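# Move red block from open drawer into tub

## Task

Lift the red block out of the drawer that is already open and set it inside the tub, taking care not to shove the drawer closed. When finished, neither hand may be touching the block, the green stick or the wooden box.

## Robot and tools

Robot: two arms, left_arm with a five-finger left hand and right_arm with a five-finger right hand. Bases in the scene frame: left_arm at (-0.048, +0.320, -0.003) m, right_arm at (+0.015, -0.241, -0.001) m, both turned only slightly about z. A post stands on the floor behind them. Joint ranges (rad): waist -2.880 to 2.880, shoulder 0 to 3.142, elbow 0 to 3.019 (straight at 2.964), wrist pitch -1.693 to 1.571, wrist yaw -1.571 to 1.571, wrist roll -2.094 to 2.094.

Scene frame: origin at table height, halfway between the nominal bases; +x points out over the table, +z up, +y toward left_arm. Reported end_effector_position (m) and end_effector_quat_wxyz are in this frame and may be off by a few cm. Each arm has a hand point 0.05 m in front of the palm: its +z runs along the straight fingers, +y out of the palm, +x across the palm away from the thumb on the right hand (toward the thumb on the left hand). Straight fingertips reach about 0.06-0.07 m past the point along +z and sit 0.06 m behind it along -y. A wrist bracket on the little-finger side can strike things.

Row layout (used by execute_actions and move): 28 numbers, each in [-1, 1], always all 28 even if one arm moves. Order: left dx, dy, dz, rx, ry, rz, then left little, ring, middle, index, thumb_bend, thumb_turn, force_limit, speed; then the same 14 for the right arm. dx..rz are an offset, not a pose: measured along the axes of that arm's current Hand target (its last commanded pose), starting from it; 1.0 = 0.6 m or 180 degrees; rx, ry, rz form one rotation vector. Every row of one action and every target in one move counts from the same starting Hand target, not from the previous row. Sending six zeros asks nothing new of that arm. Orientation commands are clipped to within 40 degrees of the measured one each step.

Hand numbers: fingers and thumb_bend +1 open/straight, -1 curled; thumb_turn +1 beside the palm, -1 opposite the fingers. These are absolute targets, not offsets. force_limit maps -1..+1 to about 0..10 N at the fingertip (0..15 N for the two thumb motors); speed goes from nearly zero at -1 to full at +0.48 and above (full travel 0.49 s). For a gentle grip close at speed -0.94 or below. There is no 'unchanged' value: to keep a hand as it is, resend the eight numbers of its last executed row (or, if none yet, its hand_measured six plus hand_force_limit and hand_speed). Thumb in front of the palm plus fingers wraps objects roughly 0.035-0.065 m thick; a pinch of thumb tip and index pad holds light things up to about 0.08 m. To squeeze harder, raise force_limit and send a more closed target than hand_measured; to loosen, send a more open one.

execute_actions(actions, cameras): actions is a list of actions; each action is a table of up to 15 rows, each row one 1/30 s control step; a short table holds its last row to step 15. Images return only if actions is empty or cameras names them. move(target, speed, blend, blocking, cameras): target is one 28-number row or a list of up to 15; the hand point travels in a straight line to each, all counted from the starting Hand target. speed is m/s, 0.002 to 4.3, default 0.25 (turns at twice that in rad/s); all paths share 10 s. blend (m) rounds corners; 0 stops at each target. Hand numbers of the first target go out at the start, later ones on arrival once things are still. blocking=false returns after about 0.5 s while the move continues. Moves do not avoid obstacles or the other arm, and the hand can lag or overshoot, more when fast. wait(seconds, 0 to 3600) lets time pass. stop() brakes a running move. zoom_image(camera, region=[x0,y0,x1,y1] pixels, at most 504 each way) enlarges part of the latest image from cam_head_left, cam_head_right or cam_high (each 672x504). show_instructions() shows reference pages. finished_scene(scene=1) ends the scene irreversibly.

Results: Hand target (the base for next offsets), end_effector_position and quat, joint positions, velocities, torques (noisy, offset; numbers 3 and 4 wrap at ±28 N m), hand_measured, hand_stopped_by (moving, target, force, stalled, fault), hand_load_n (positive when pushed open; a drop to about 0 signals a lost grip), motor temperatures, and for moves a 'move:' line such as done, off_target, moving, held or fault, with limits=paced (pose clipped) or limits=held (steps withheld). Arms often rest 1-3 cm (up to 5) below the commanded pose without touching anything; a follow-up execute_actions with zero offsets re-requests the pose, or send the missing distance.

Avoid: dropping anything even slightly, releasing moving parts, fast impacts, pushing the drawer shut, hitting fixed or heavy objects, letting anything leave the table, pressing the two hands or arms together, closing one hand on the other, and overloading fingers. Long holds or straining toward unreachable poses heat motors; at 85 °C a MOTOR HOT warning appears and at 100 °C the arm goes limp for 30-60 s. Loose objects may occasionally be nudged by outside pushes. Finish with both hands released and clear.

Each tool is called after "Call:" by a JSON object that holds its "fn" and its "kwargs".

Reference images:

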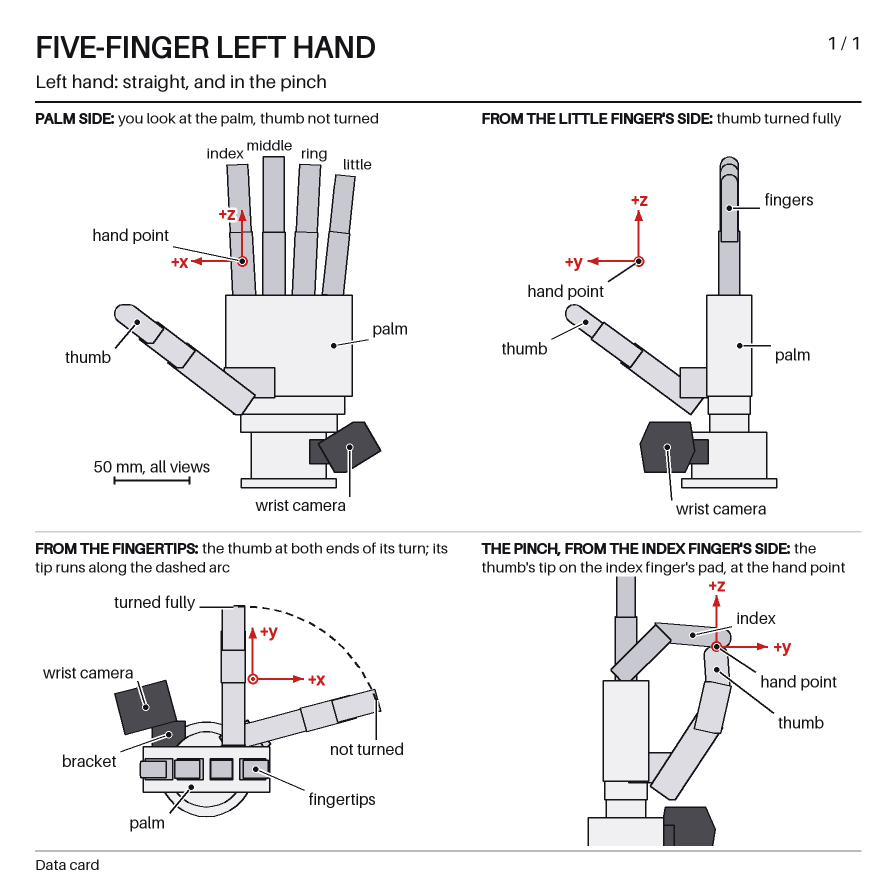

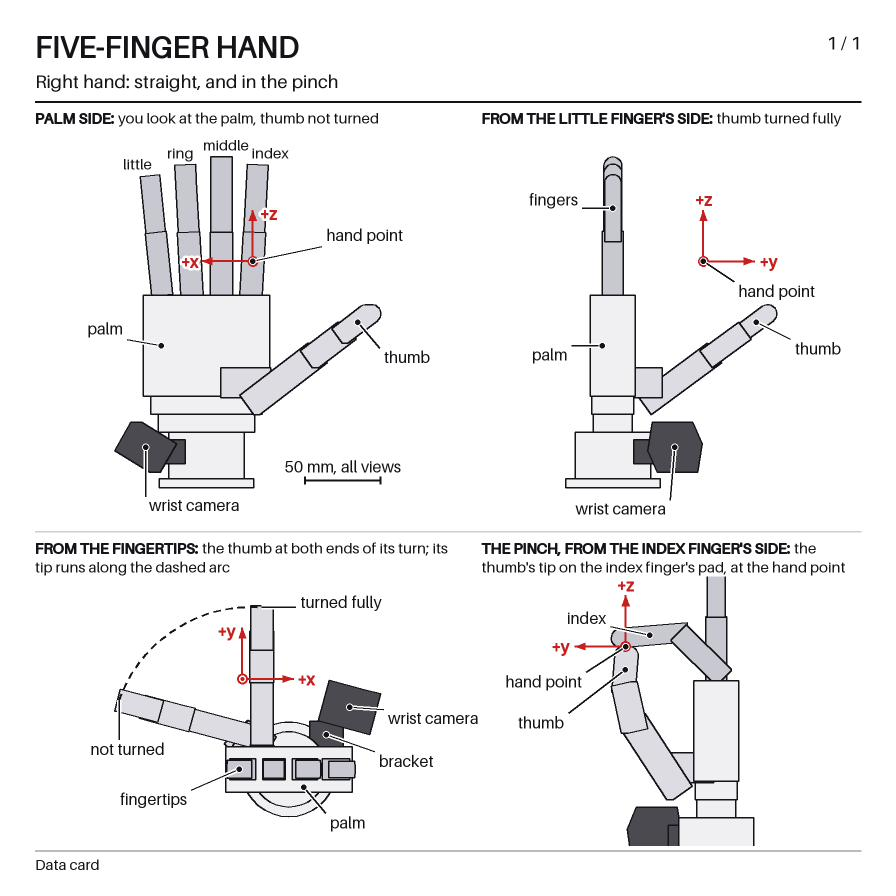

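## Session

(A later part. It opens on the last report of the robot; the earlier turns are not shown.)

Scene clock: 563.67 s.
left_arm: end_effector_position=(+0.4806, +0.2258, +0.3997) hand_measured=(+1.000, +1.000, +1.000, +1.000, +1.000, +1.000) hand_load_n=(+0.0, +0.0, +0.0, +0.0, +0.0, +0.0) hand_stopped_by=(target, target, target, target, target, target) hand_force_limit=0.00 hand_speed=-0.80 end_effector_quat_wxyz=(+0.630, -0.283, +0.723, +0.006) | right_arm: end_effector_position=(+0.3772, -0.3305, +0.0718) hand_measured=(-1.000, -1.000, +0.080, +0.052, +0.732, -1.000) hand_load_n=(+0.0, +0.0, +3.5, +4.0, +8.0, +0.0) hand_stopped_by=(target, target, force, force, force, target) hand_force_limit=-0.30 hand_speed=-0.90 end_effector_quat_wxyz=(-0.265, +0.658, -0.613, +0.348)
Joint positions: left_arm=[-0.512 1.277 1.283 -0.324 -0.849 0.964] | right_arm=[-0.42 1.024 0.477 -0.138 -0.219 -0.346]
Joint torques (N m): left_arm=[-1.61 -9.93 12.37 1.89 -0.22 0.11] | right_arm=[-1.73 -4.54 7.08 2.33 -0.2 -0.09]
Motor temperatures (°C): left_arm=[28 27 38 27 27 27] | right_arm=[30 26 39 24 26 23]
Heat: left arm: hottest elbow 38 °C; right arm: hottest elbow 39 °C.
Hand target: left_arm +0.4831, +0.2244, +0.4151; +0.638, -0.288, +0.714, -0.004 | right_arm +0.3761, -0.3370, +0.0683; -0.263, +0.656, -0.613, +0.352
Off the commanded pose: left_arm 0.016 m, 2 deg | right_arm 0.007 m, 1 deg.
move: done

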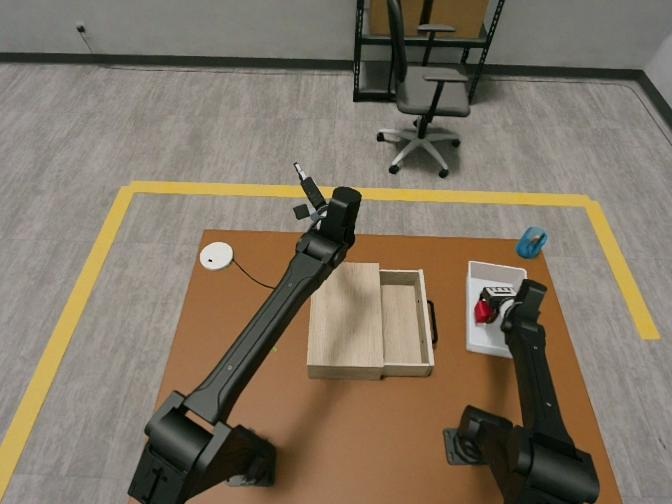

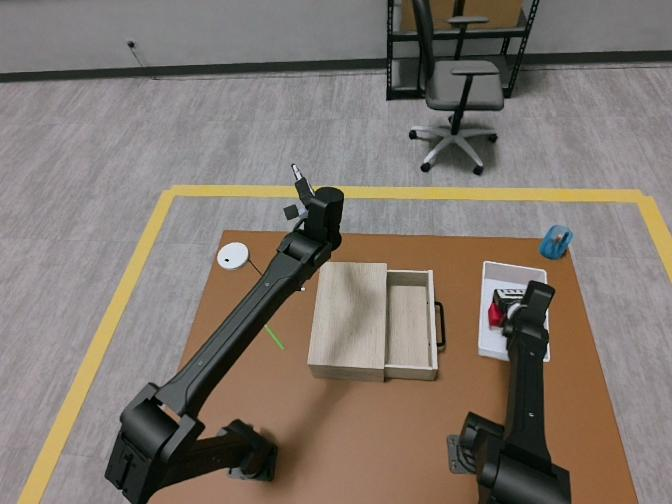

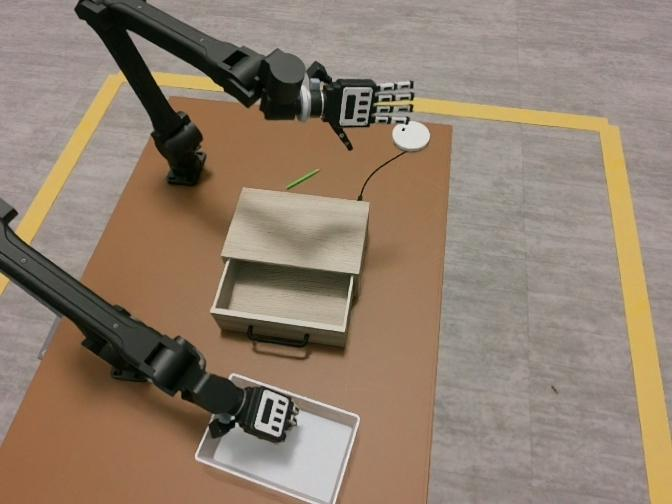

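Call:
{"fn": "move", "kwargs": {"target": [0,0,0,0,0,0,1,1,1,1,1,1,0,-0.8,0.0033,0.0342,0.0332,0,0,0,-1,-1,-0.3,-0.3,0.2,-1,-0.3,-0.9], "speed": 0.04, "cameras": ["all"]}}

Call:
{"fn": "zoom_image", "kwargs": {"camera": "cam_head_left", "region": [455, 270, 535, 350]}}

Call:
{"fn": "zoom_image", "kwargs": {"camera": "cam_high", "region": [190, 360, 370, 504]}}

Scene clock: 594.53 s.
left_arm: end_effector_position=(+0.4806, +0.2258, +0.3997) hand_measured=(+1.000, +1.000, +1.000, +1.000, +1.000, +1.000) hand_load_n=(+0.0, +0.0, +0.0, +0.0, +0.0, +0.0) hand_stopped_by=(target, target, target, target, target, target) hand_force_limit=0.00 hand_speed=-0.80 end_effector_quat_wxyz=(+0.630, -0.283, +0.723, +0.006) | right_arm: end_effector_position=(+0.3820, -0.3371, +0.0460) hand_measured=(-1.000, -1.000, +0.080, +0.052, +0.732, -1.000) hand_load_n=(+0.0, +0.0, +3.5, +4.0, +8.0, +0.0) hand_stopped_by=(target, target, force, force, force, target) hand_force_limit=-0.30 hand_speed=-0.90 end_effector_quat_wxyz=(-0.266, +0.658, -0.612, +0.350)
Joint positions: left_arm=[-0.512 1.277 1.283 -0.324 -0.849 0.964] | right_arm=[-0.436 1.111 0.445 -0.016 -0.232 -0.356]
Joint torques (N m): left_arm=[-1.85 -10.17 12.44 1.8 -0.23 0.11] | right_arm=[-1.61 -4.66 6.46 2.33 -0.22 -0.08]
Heat: left arm: hottest elbow 39 °C; right arm: hottest elbow 36 °C.
Hand target: left_arm +0.4831, +0.2244, +0.4151; +0.638, -0.288, +0.714, -0.004 | right_arm +0.3790, -0.3430, +0.0404; -0.263, +0.656, -0.613, +0.352
Off the commanded pose: left_arm 0.016 m, 2 deg | right_arm 0.009 m, 1 deg.
move: done

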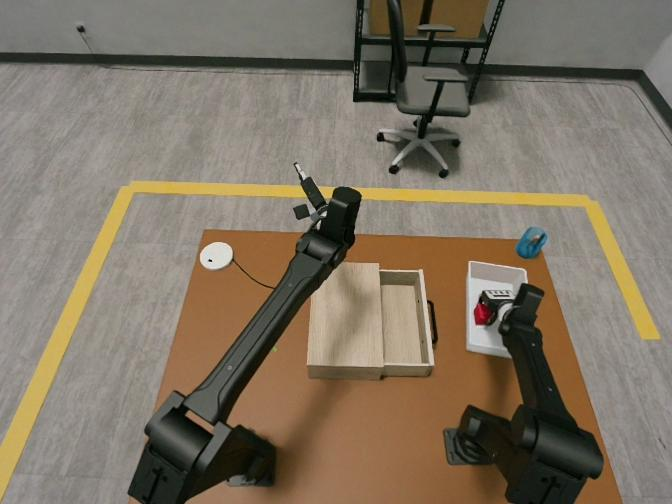

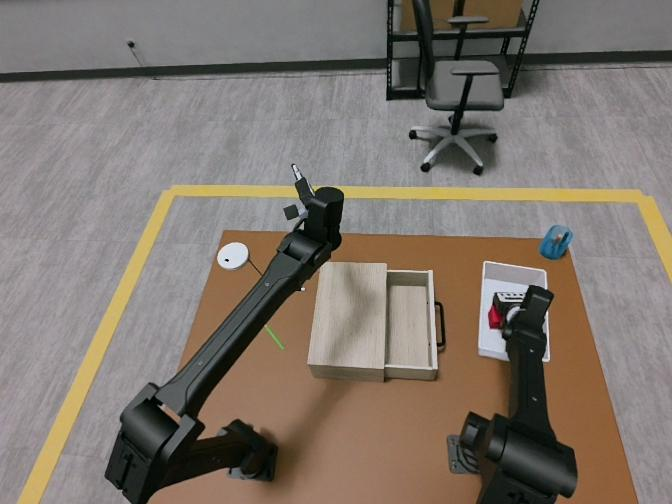

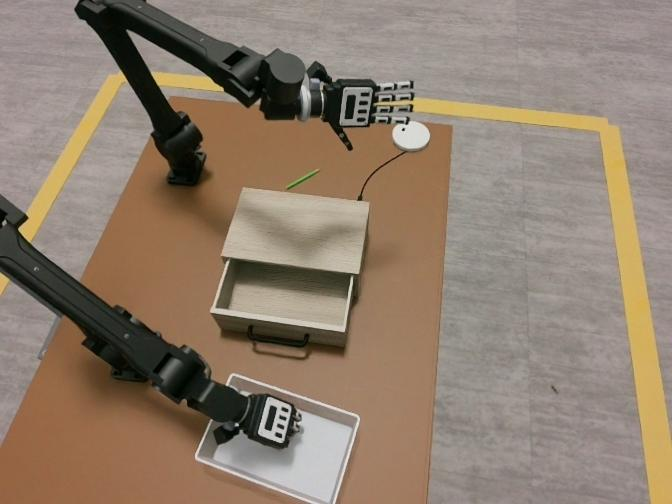

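Scaled by 6.300 from the camera's image (finer frame: 960x720).

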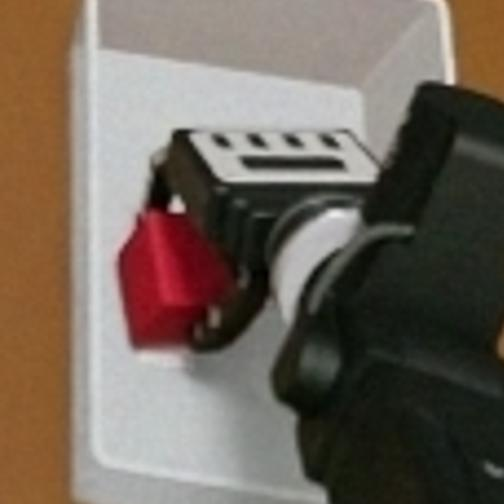

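Scaled by 2.800 from the camera's image (finer frame: 960x720).

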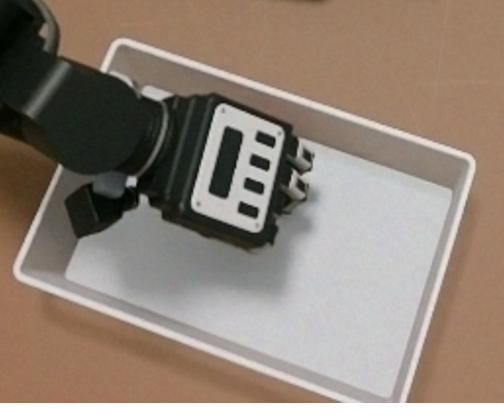

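Call:
{"fn": "move", "kwargs": {"target": [0,0,0,0,0,0,1,1,1,1,1,1,0,-0.8,-0.0028,0.0155,0.0122,0,0,0,-1,-1,-0.3,-0.3,0.2,-1,-0.3,-0.9], "speed": 0.03, "cameras": ["all"]}}

Call:
{"fn": "zoom_image", "kwargs": {"camera": "cam_head_left", "region": [455, 270, 535, 350]}}

Scene clock: 606.43 s.
left_arm: end_effector_position=(+0.4806, +0.2258, +0.3997) hand_measured=(+1.000, +1.000, +1.000, +1.000, +1.000, +1.000) hand_load_n=(+0.0, +0.0, +0.0, +0.0, +0.0, +0.0) hand_stopped_by=(target, target, target, target, target, target) hand_force_limit=0.00 hand_speed=-0.80 end_effector_quat_wxyz=(+0.630, -0.283, +0.723, +0.006) | right_arm: end_effector_position=(+0.3843, -0.3378, +0.0376) hand_measured=(-1.000, -1.000, +0.080, +0.052, +0.732, -1.000) hand_load_n=(+0.5, +0.0, +3.5, +3.5, +8.0, +0.0) hand_stopped_by=(target, target, force, force, force, target) hand_force_limit=-0.30 hand_speed=-0.90 end_effector_quat_wxyz=(-0.268, +0.657, -0.609, +0.354)
Joint positions: left_arm=[-0.512 1.277 1.283 -0.324 -0.849 0.964] | right_arm=[-0.436 1.14 0.431 0.038 -0.233 -0.356]
Joint torques (N m): left_arm=[-1.67 -10.05 12.55 1.83 -0.22 0.09] | right_arm=[-1.49 -4.37 6.01 2.33 -0.17 -0.07]
Heat: left arm: hottest elbow 39 °C; right arm: hottest elbow 36 °C.
Hand target: left_arm +0.4831, +0.2244, +0.4151; +0.638, -0.288, +0.714, -0.004 | right_arm +0.3789, -0.3429, +0.0284; -0.263, +0.656, -0.613, +0.352
Off the commanded pose: left_arm 0.016 m, 2 deg | right_arm 0.012 m, 1 deg.
move: off_target (right_arm)

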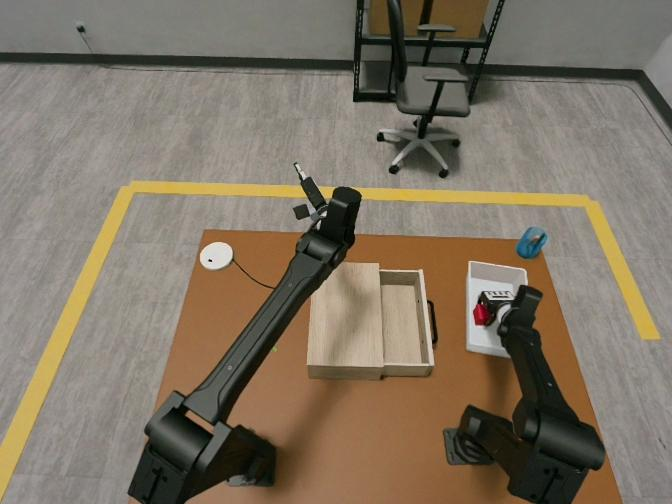

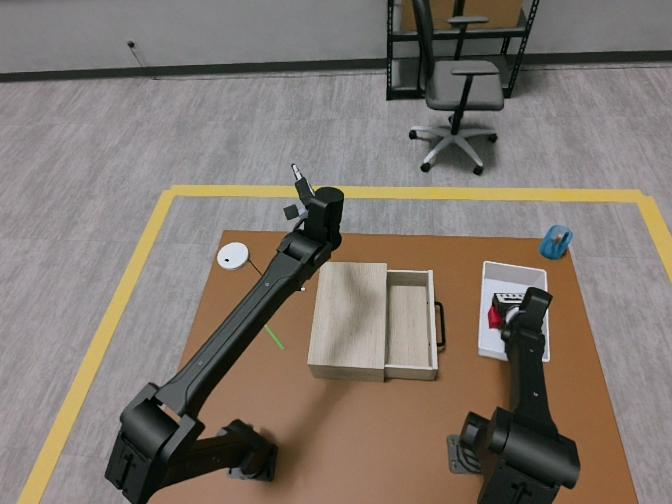

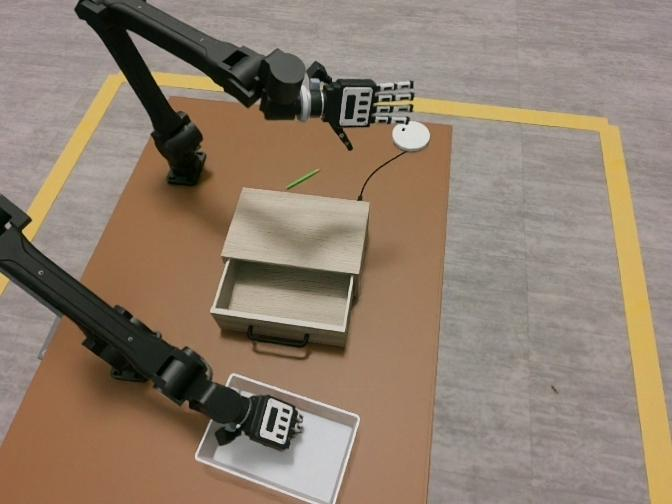

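Scaled by 6.300 from the camera's image (finer frame: 960x720).

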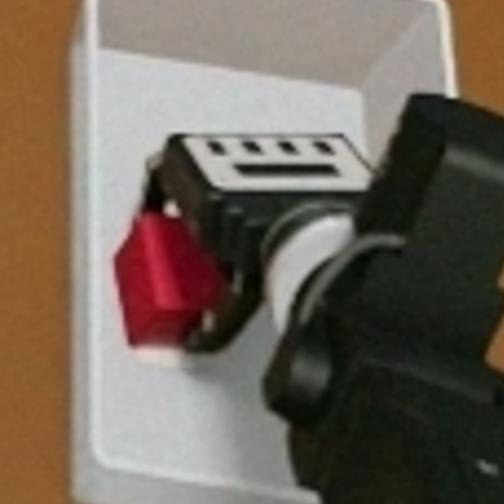

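Call:
{"fn": "move", "kwargs": {"target": [0,0,0,0,0,0,1,1,1,1,1,1,0,-0.8,-0.0023,0.0129,0.0102,0,0,0,-1,-1,-0.3,-0.3,0.2,-1,-0.3,-0.9], "speed": 0.03, "cameras": ["cam_head_left"]}}

Call:
{"fn": "zoom_image", "kwargs": {"camera": "cam_head_left", "region": [455, 270, 535, 350]}}

Scene clock: 618.60 s.
left_arm: end_effector_position=(+0.4806, +0.2258, +0.3997) hand_measured=(+1.000, +1.000, +1.000, +1.000, +1.000, +1.000) hand_load_n=(+0.0, +0.0, -0.5, +0.5, +0.0, +0.0) hand_stopped_by=(target, target, target, target, target, target) hand_force_limit=0.00 hand_speed=-0.80 end_effector_quat_wxyz=(+0.630, -0.283, +0.723, +0.006) | right_arm: end_effector_position=(+0.3907, -0.3401, +0.0379) hand_measured=(-1.000, -1.000, +0.080, +0.052, +0.732, -1.000) hand_load_n=(+0.5, +0.0, +4.0, +3.5, +8.0, -0.5) hand_stopped_by=(target, target, force, force, force, target) hand_force_limit=-0.30 hand_speed=-0.90 end_effector_quat_wxyz=(-0.273, +0.654, -0.603, +0.366)
Joint positions: left_arm=[-0.512 1.277 1.283 -0.324 -0.849 0.964] | right_arm=[-0.436 1.156 0.426 0.087 -0.235 -0.356]
Joint torques (N m): left_arm=[-1.61 -9.99 12.48 1.95 -0.22 0.14] | right_arm=[-1.79 -3.49 5.37 2.07 -0.1 -0.07]
Heat: left arm: hottest elbow 39 °C; right arm: hottest elbow 35 °C.
Hand target: left_arm +0.4831, +0.2244, +0.4151; +0.638, -0.288, +0.714, -0.004 | right_arm +0.3790, -0.3429, +0.0186; -0.263, +0.656, -0.613, +0.352
Off the commanded pose: left_arm 0.016 m, 2 deg | right_arm 0.023 m, 2 deg.
move: off_target (right_arm)

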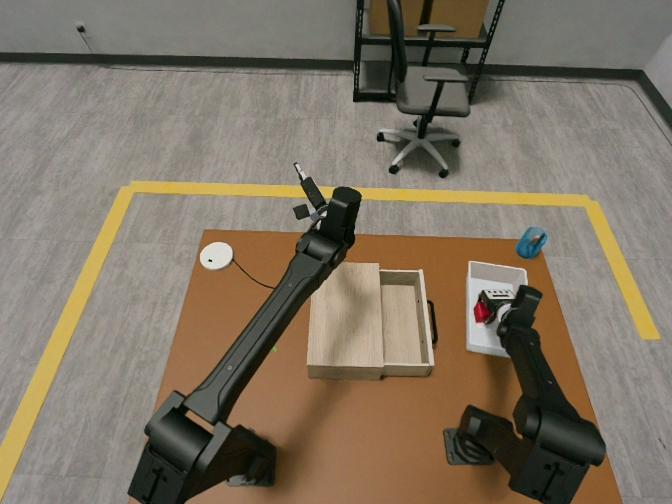

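Scaled by 6.300 from the camera's image (finer frame: 960x720).

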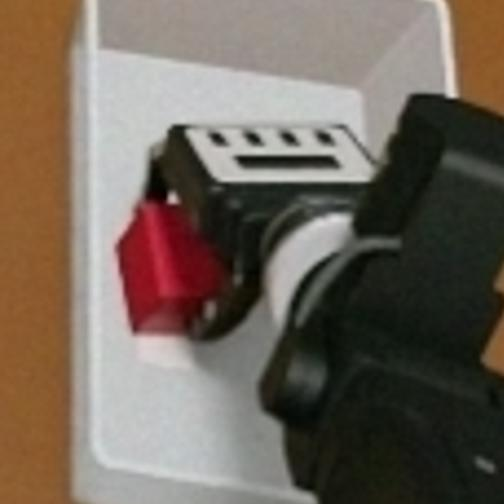

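Call:
{"fn": "move", "kwargs": {"target": [[0,0,0,0,0,0,1,1,1,1,1,1,0,-0.8,0.0021,-0.0158,-0.004,0,0,0,-1,-1,-0.3,-0.3,0.2,-1,-0.3,-0.9],[0,0,0,0,0,0,1,1,1,1,1,1,0,-0.8,0.0021,-0.0158,-0.004,0,0,0,-1,-1,0.4,0.4,1,-1,-0.3,-0.85]], "speed": 0.03, "cameras": ["all"]}}

Call:
{"fn": "zoom_image", "kwargs": {"camera": "cam_head_left", "region": [455, 270, 535, 350]}}

Call:
{"fn": "zoom_image", "kwargs": {"camera": "cam_high", "region": [190, 360, 370, 504]}}

Scene clock: 636.33 s.
left_arm: end_effector_position=(+0.4806, +0.2258, +0.3997) hand_measured=(+1.000, +1.000, +1.000, +1.000, +1.000, +1.000) hand_load_n=(+0.0, +0.0, +0.0, +0.0, +0.0, +0.0) hand_stopped_by=(target, target, target, target, target, target) hand_force_limit=0.00 hand_speed=-0.80 end_effector_quat_wxyz=(+0.630, -0.283, +0.723, +0.006) | right_arm: end_effector_position=(+0.3883, -0.3391, +0.0358) hand_measured=(-1.000, -1.000, +0.400, +0.400, +1.000, -1.000) hand_load_n=(+0.0, +0.0, +0.0, +0.0, +0.0, +0.0) hand_stopped_by=(target, target, target, target, target, target) hand_force_limit=-0.30 hand_speed=-0.85 end_effector_quat_wxyz=(-0.271, +0.655, -0.606, +0.361)
Joint positions: left_arm=[-0.512 1.277 1.283 -0.324 -0.849 0.964] | right_arm=[-0.436 1.156 0.426 0.075 -0.235 -0.356]
Joint torques (N m): left_arm=[-1.67 -9.93 12.48 1.85 -0.2 0.13] | right_arm=[-1.08 -4.48 6.8 1.39 0.09 -0.05]
Motor temperatures (°C): left_arm=[28 27 39 27 26 26] | right_arm=[30 26 33 24 26 23]
Heat: left arm: hottest elbow 39 °C; right arm: hottest elbow 33 °C.
Hand target: left_arm +0.4831, +0.2244, +0.4151; +0.638, -0.288, +0.714, -0.004 | right_arm +0.3830, -0.3429, +0.0276; -0.263, +0.656, -0.613, +0.352
Off the commanded pose: left_arm 0.016 m, 2 deg | right_arm 0.010 m, 2 deg.
move: done; target 2's new numbers were sent with right_arm's hand 0.013 m and 2 deg from that target

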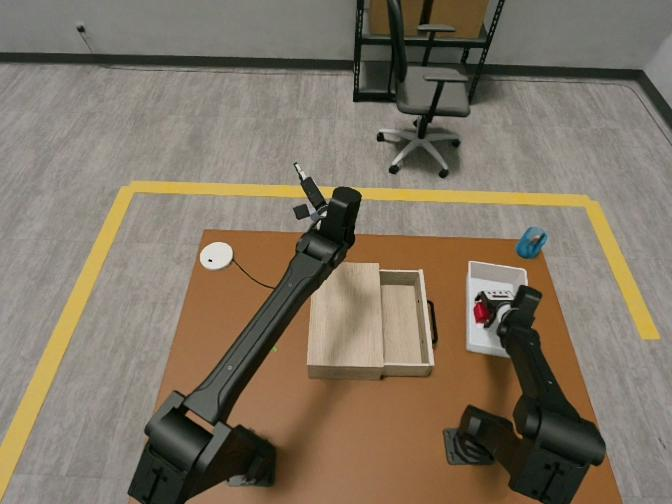

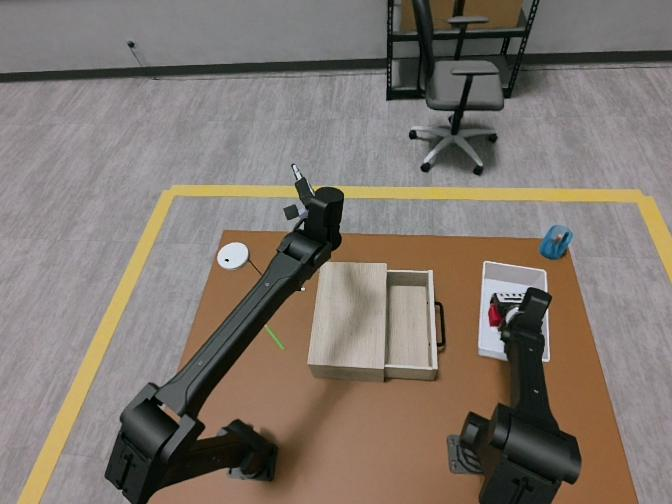

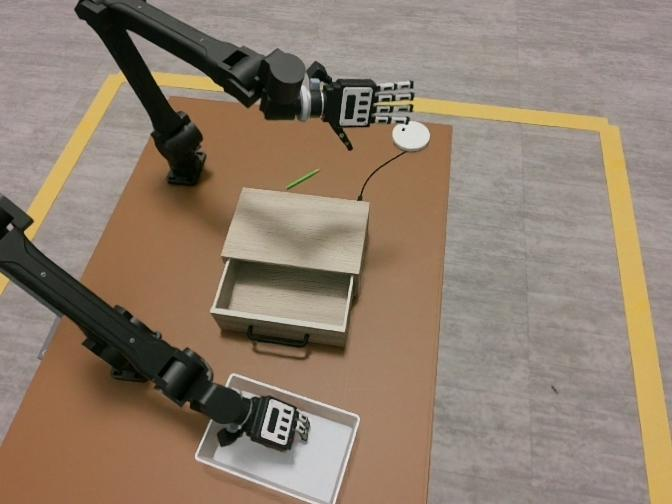

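Scaled by 6.300 from the camera's image (finer frame: 960x720).

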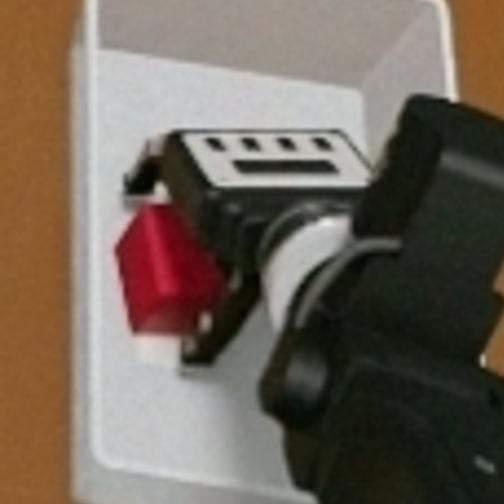

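Scaled by 2.800 from the camera's image (finer frame: 960x720).

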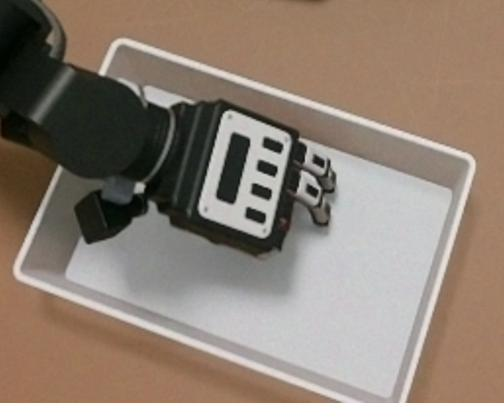

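Call:
{"fn": "move", "kwargs": {"target": [[0,0,0,0,0,0,1,1,1,1,1,1,0,-0.8,0,0,0,0,0,0,-1,-1,0.6,0.6,1,-1,-0.3,-0.7],[0,0,0,0,0,0,1,1,1,1,1,1,0,-0.8,0.0373,-0.2118,-0.1567,0,0,0,-1,-1,0.6,0.6,1,-1,-0.3,-0.7]], "speed": 0.1, "cameras": ["all"]}}

Call:
{"fn": "zoom_image", "kwargs": {"camera": "cam_head_left", "region": [420, 240, 560, 370]}}

Call:
{"fn": "zoom_image", "kwargs": {"camera": "cam_high", "region": [170, 320, 400, 504]}}

Scene clock: 655.97 s.
left_arm: end_effector_position=(+0.4806, +0.2258, +0.3997) hand_measured=(+1.000, +1.000, +1.000, +1.000, +1.000, +1.000) hand_load_n=(+0.0, +0.0, +0.0, +0.0, +0.0, +0.0) hand_stopped_by=(target, target, target, target, target, target) hand_force_limit=0.00 hand_speed=-0.80 end_effector_quat_wxyz=(+0.630, -0.283, +0.723, +0.006) | right_arm: end_effector_position=(+0.3779, -0.3359, +0.1629) hand_measured=(-1.000, -1.000, +0.600, +0.600, +1.000, -1.000) hand_load_n=(+0.0, +0.0, +0.0, +0.0, +0.0, +0.0) hand_stopped_by=(target, target, target, target, target, target) hand_force_limit=-0.30 hand_speed=-0.70 end_effector_quat_wxyz=(-0.259, +0.662, -0.619, +0.334)
Joint positions: left_arm=[-0.512 1.277 1.283 -0.324 -0.849 0.964] | right_arm=[-0.436 0.922 0.695 -0.494 -0.229 -0.356]
Joint torques (N m): left_arm=[-1.55 -9.93 12.51 1.89 -0.24 0.12] | right_arm=[-0.67 -5.25 11.58 1.35 0.08 0.03]
Heat: left arm: hottest elbow 39 °C; right arm: hottest elbow 33 °C.
Hand target: left_arm +0.4831, +0.2244, +0.4151; +0.638, -0.288, +0.714, -0.004 | right_arm +0.3880, -0.3429, +0.1870; -0.263, +0.656, -0.613, +0.352
Off the commanded pose: left_arm 0.016 m, 2 deg | right_arm 0.027 m, 2 deg.
move: off_target (right_arm)

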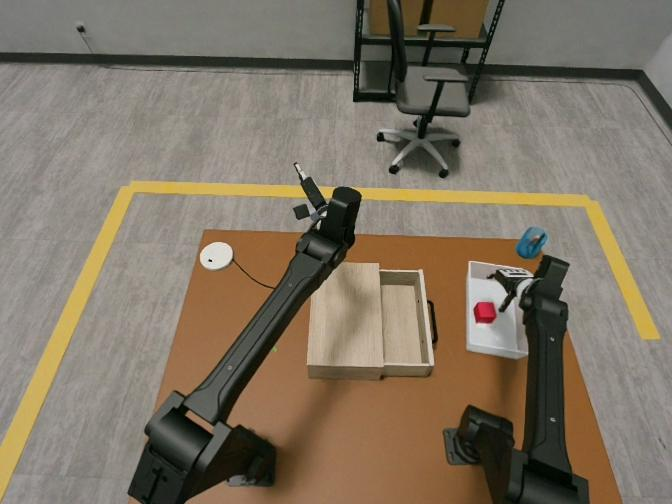

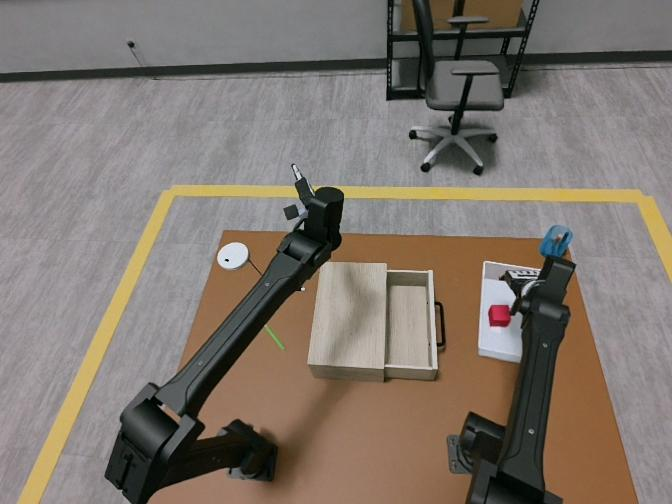

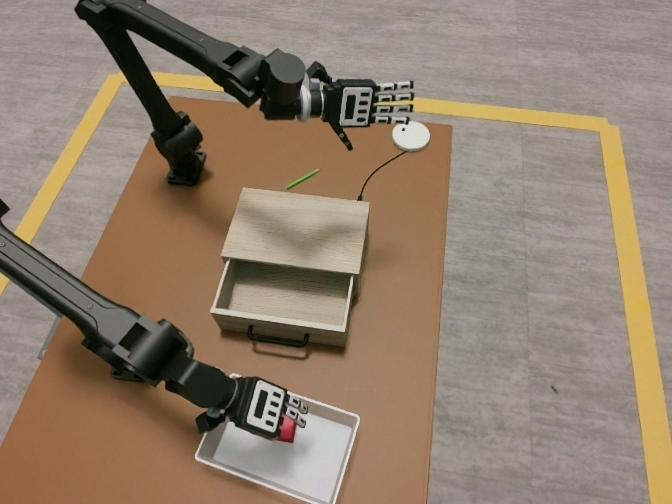

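Scaled by 3.600 from the camera's image (finer frame: 960x720).

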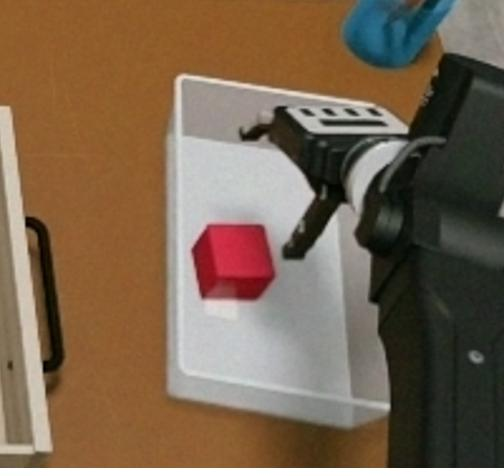

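Scaled by 2.191 from the camera's image (finer frame: 960x720).

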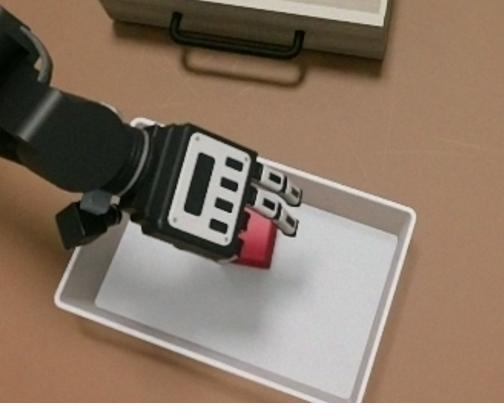

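Call:
{"fn": "finished_scene", "kwargs": {}}

The scene is finished: the task was done.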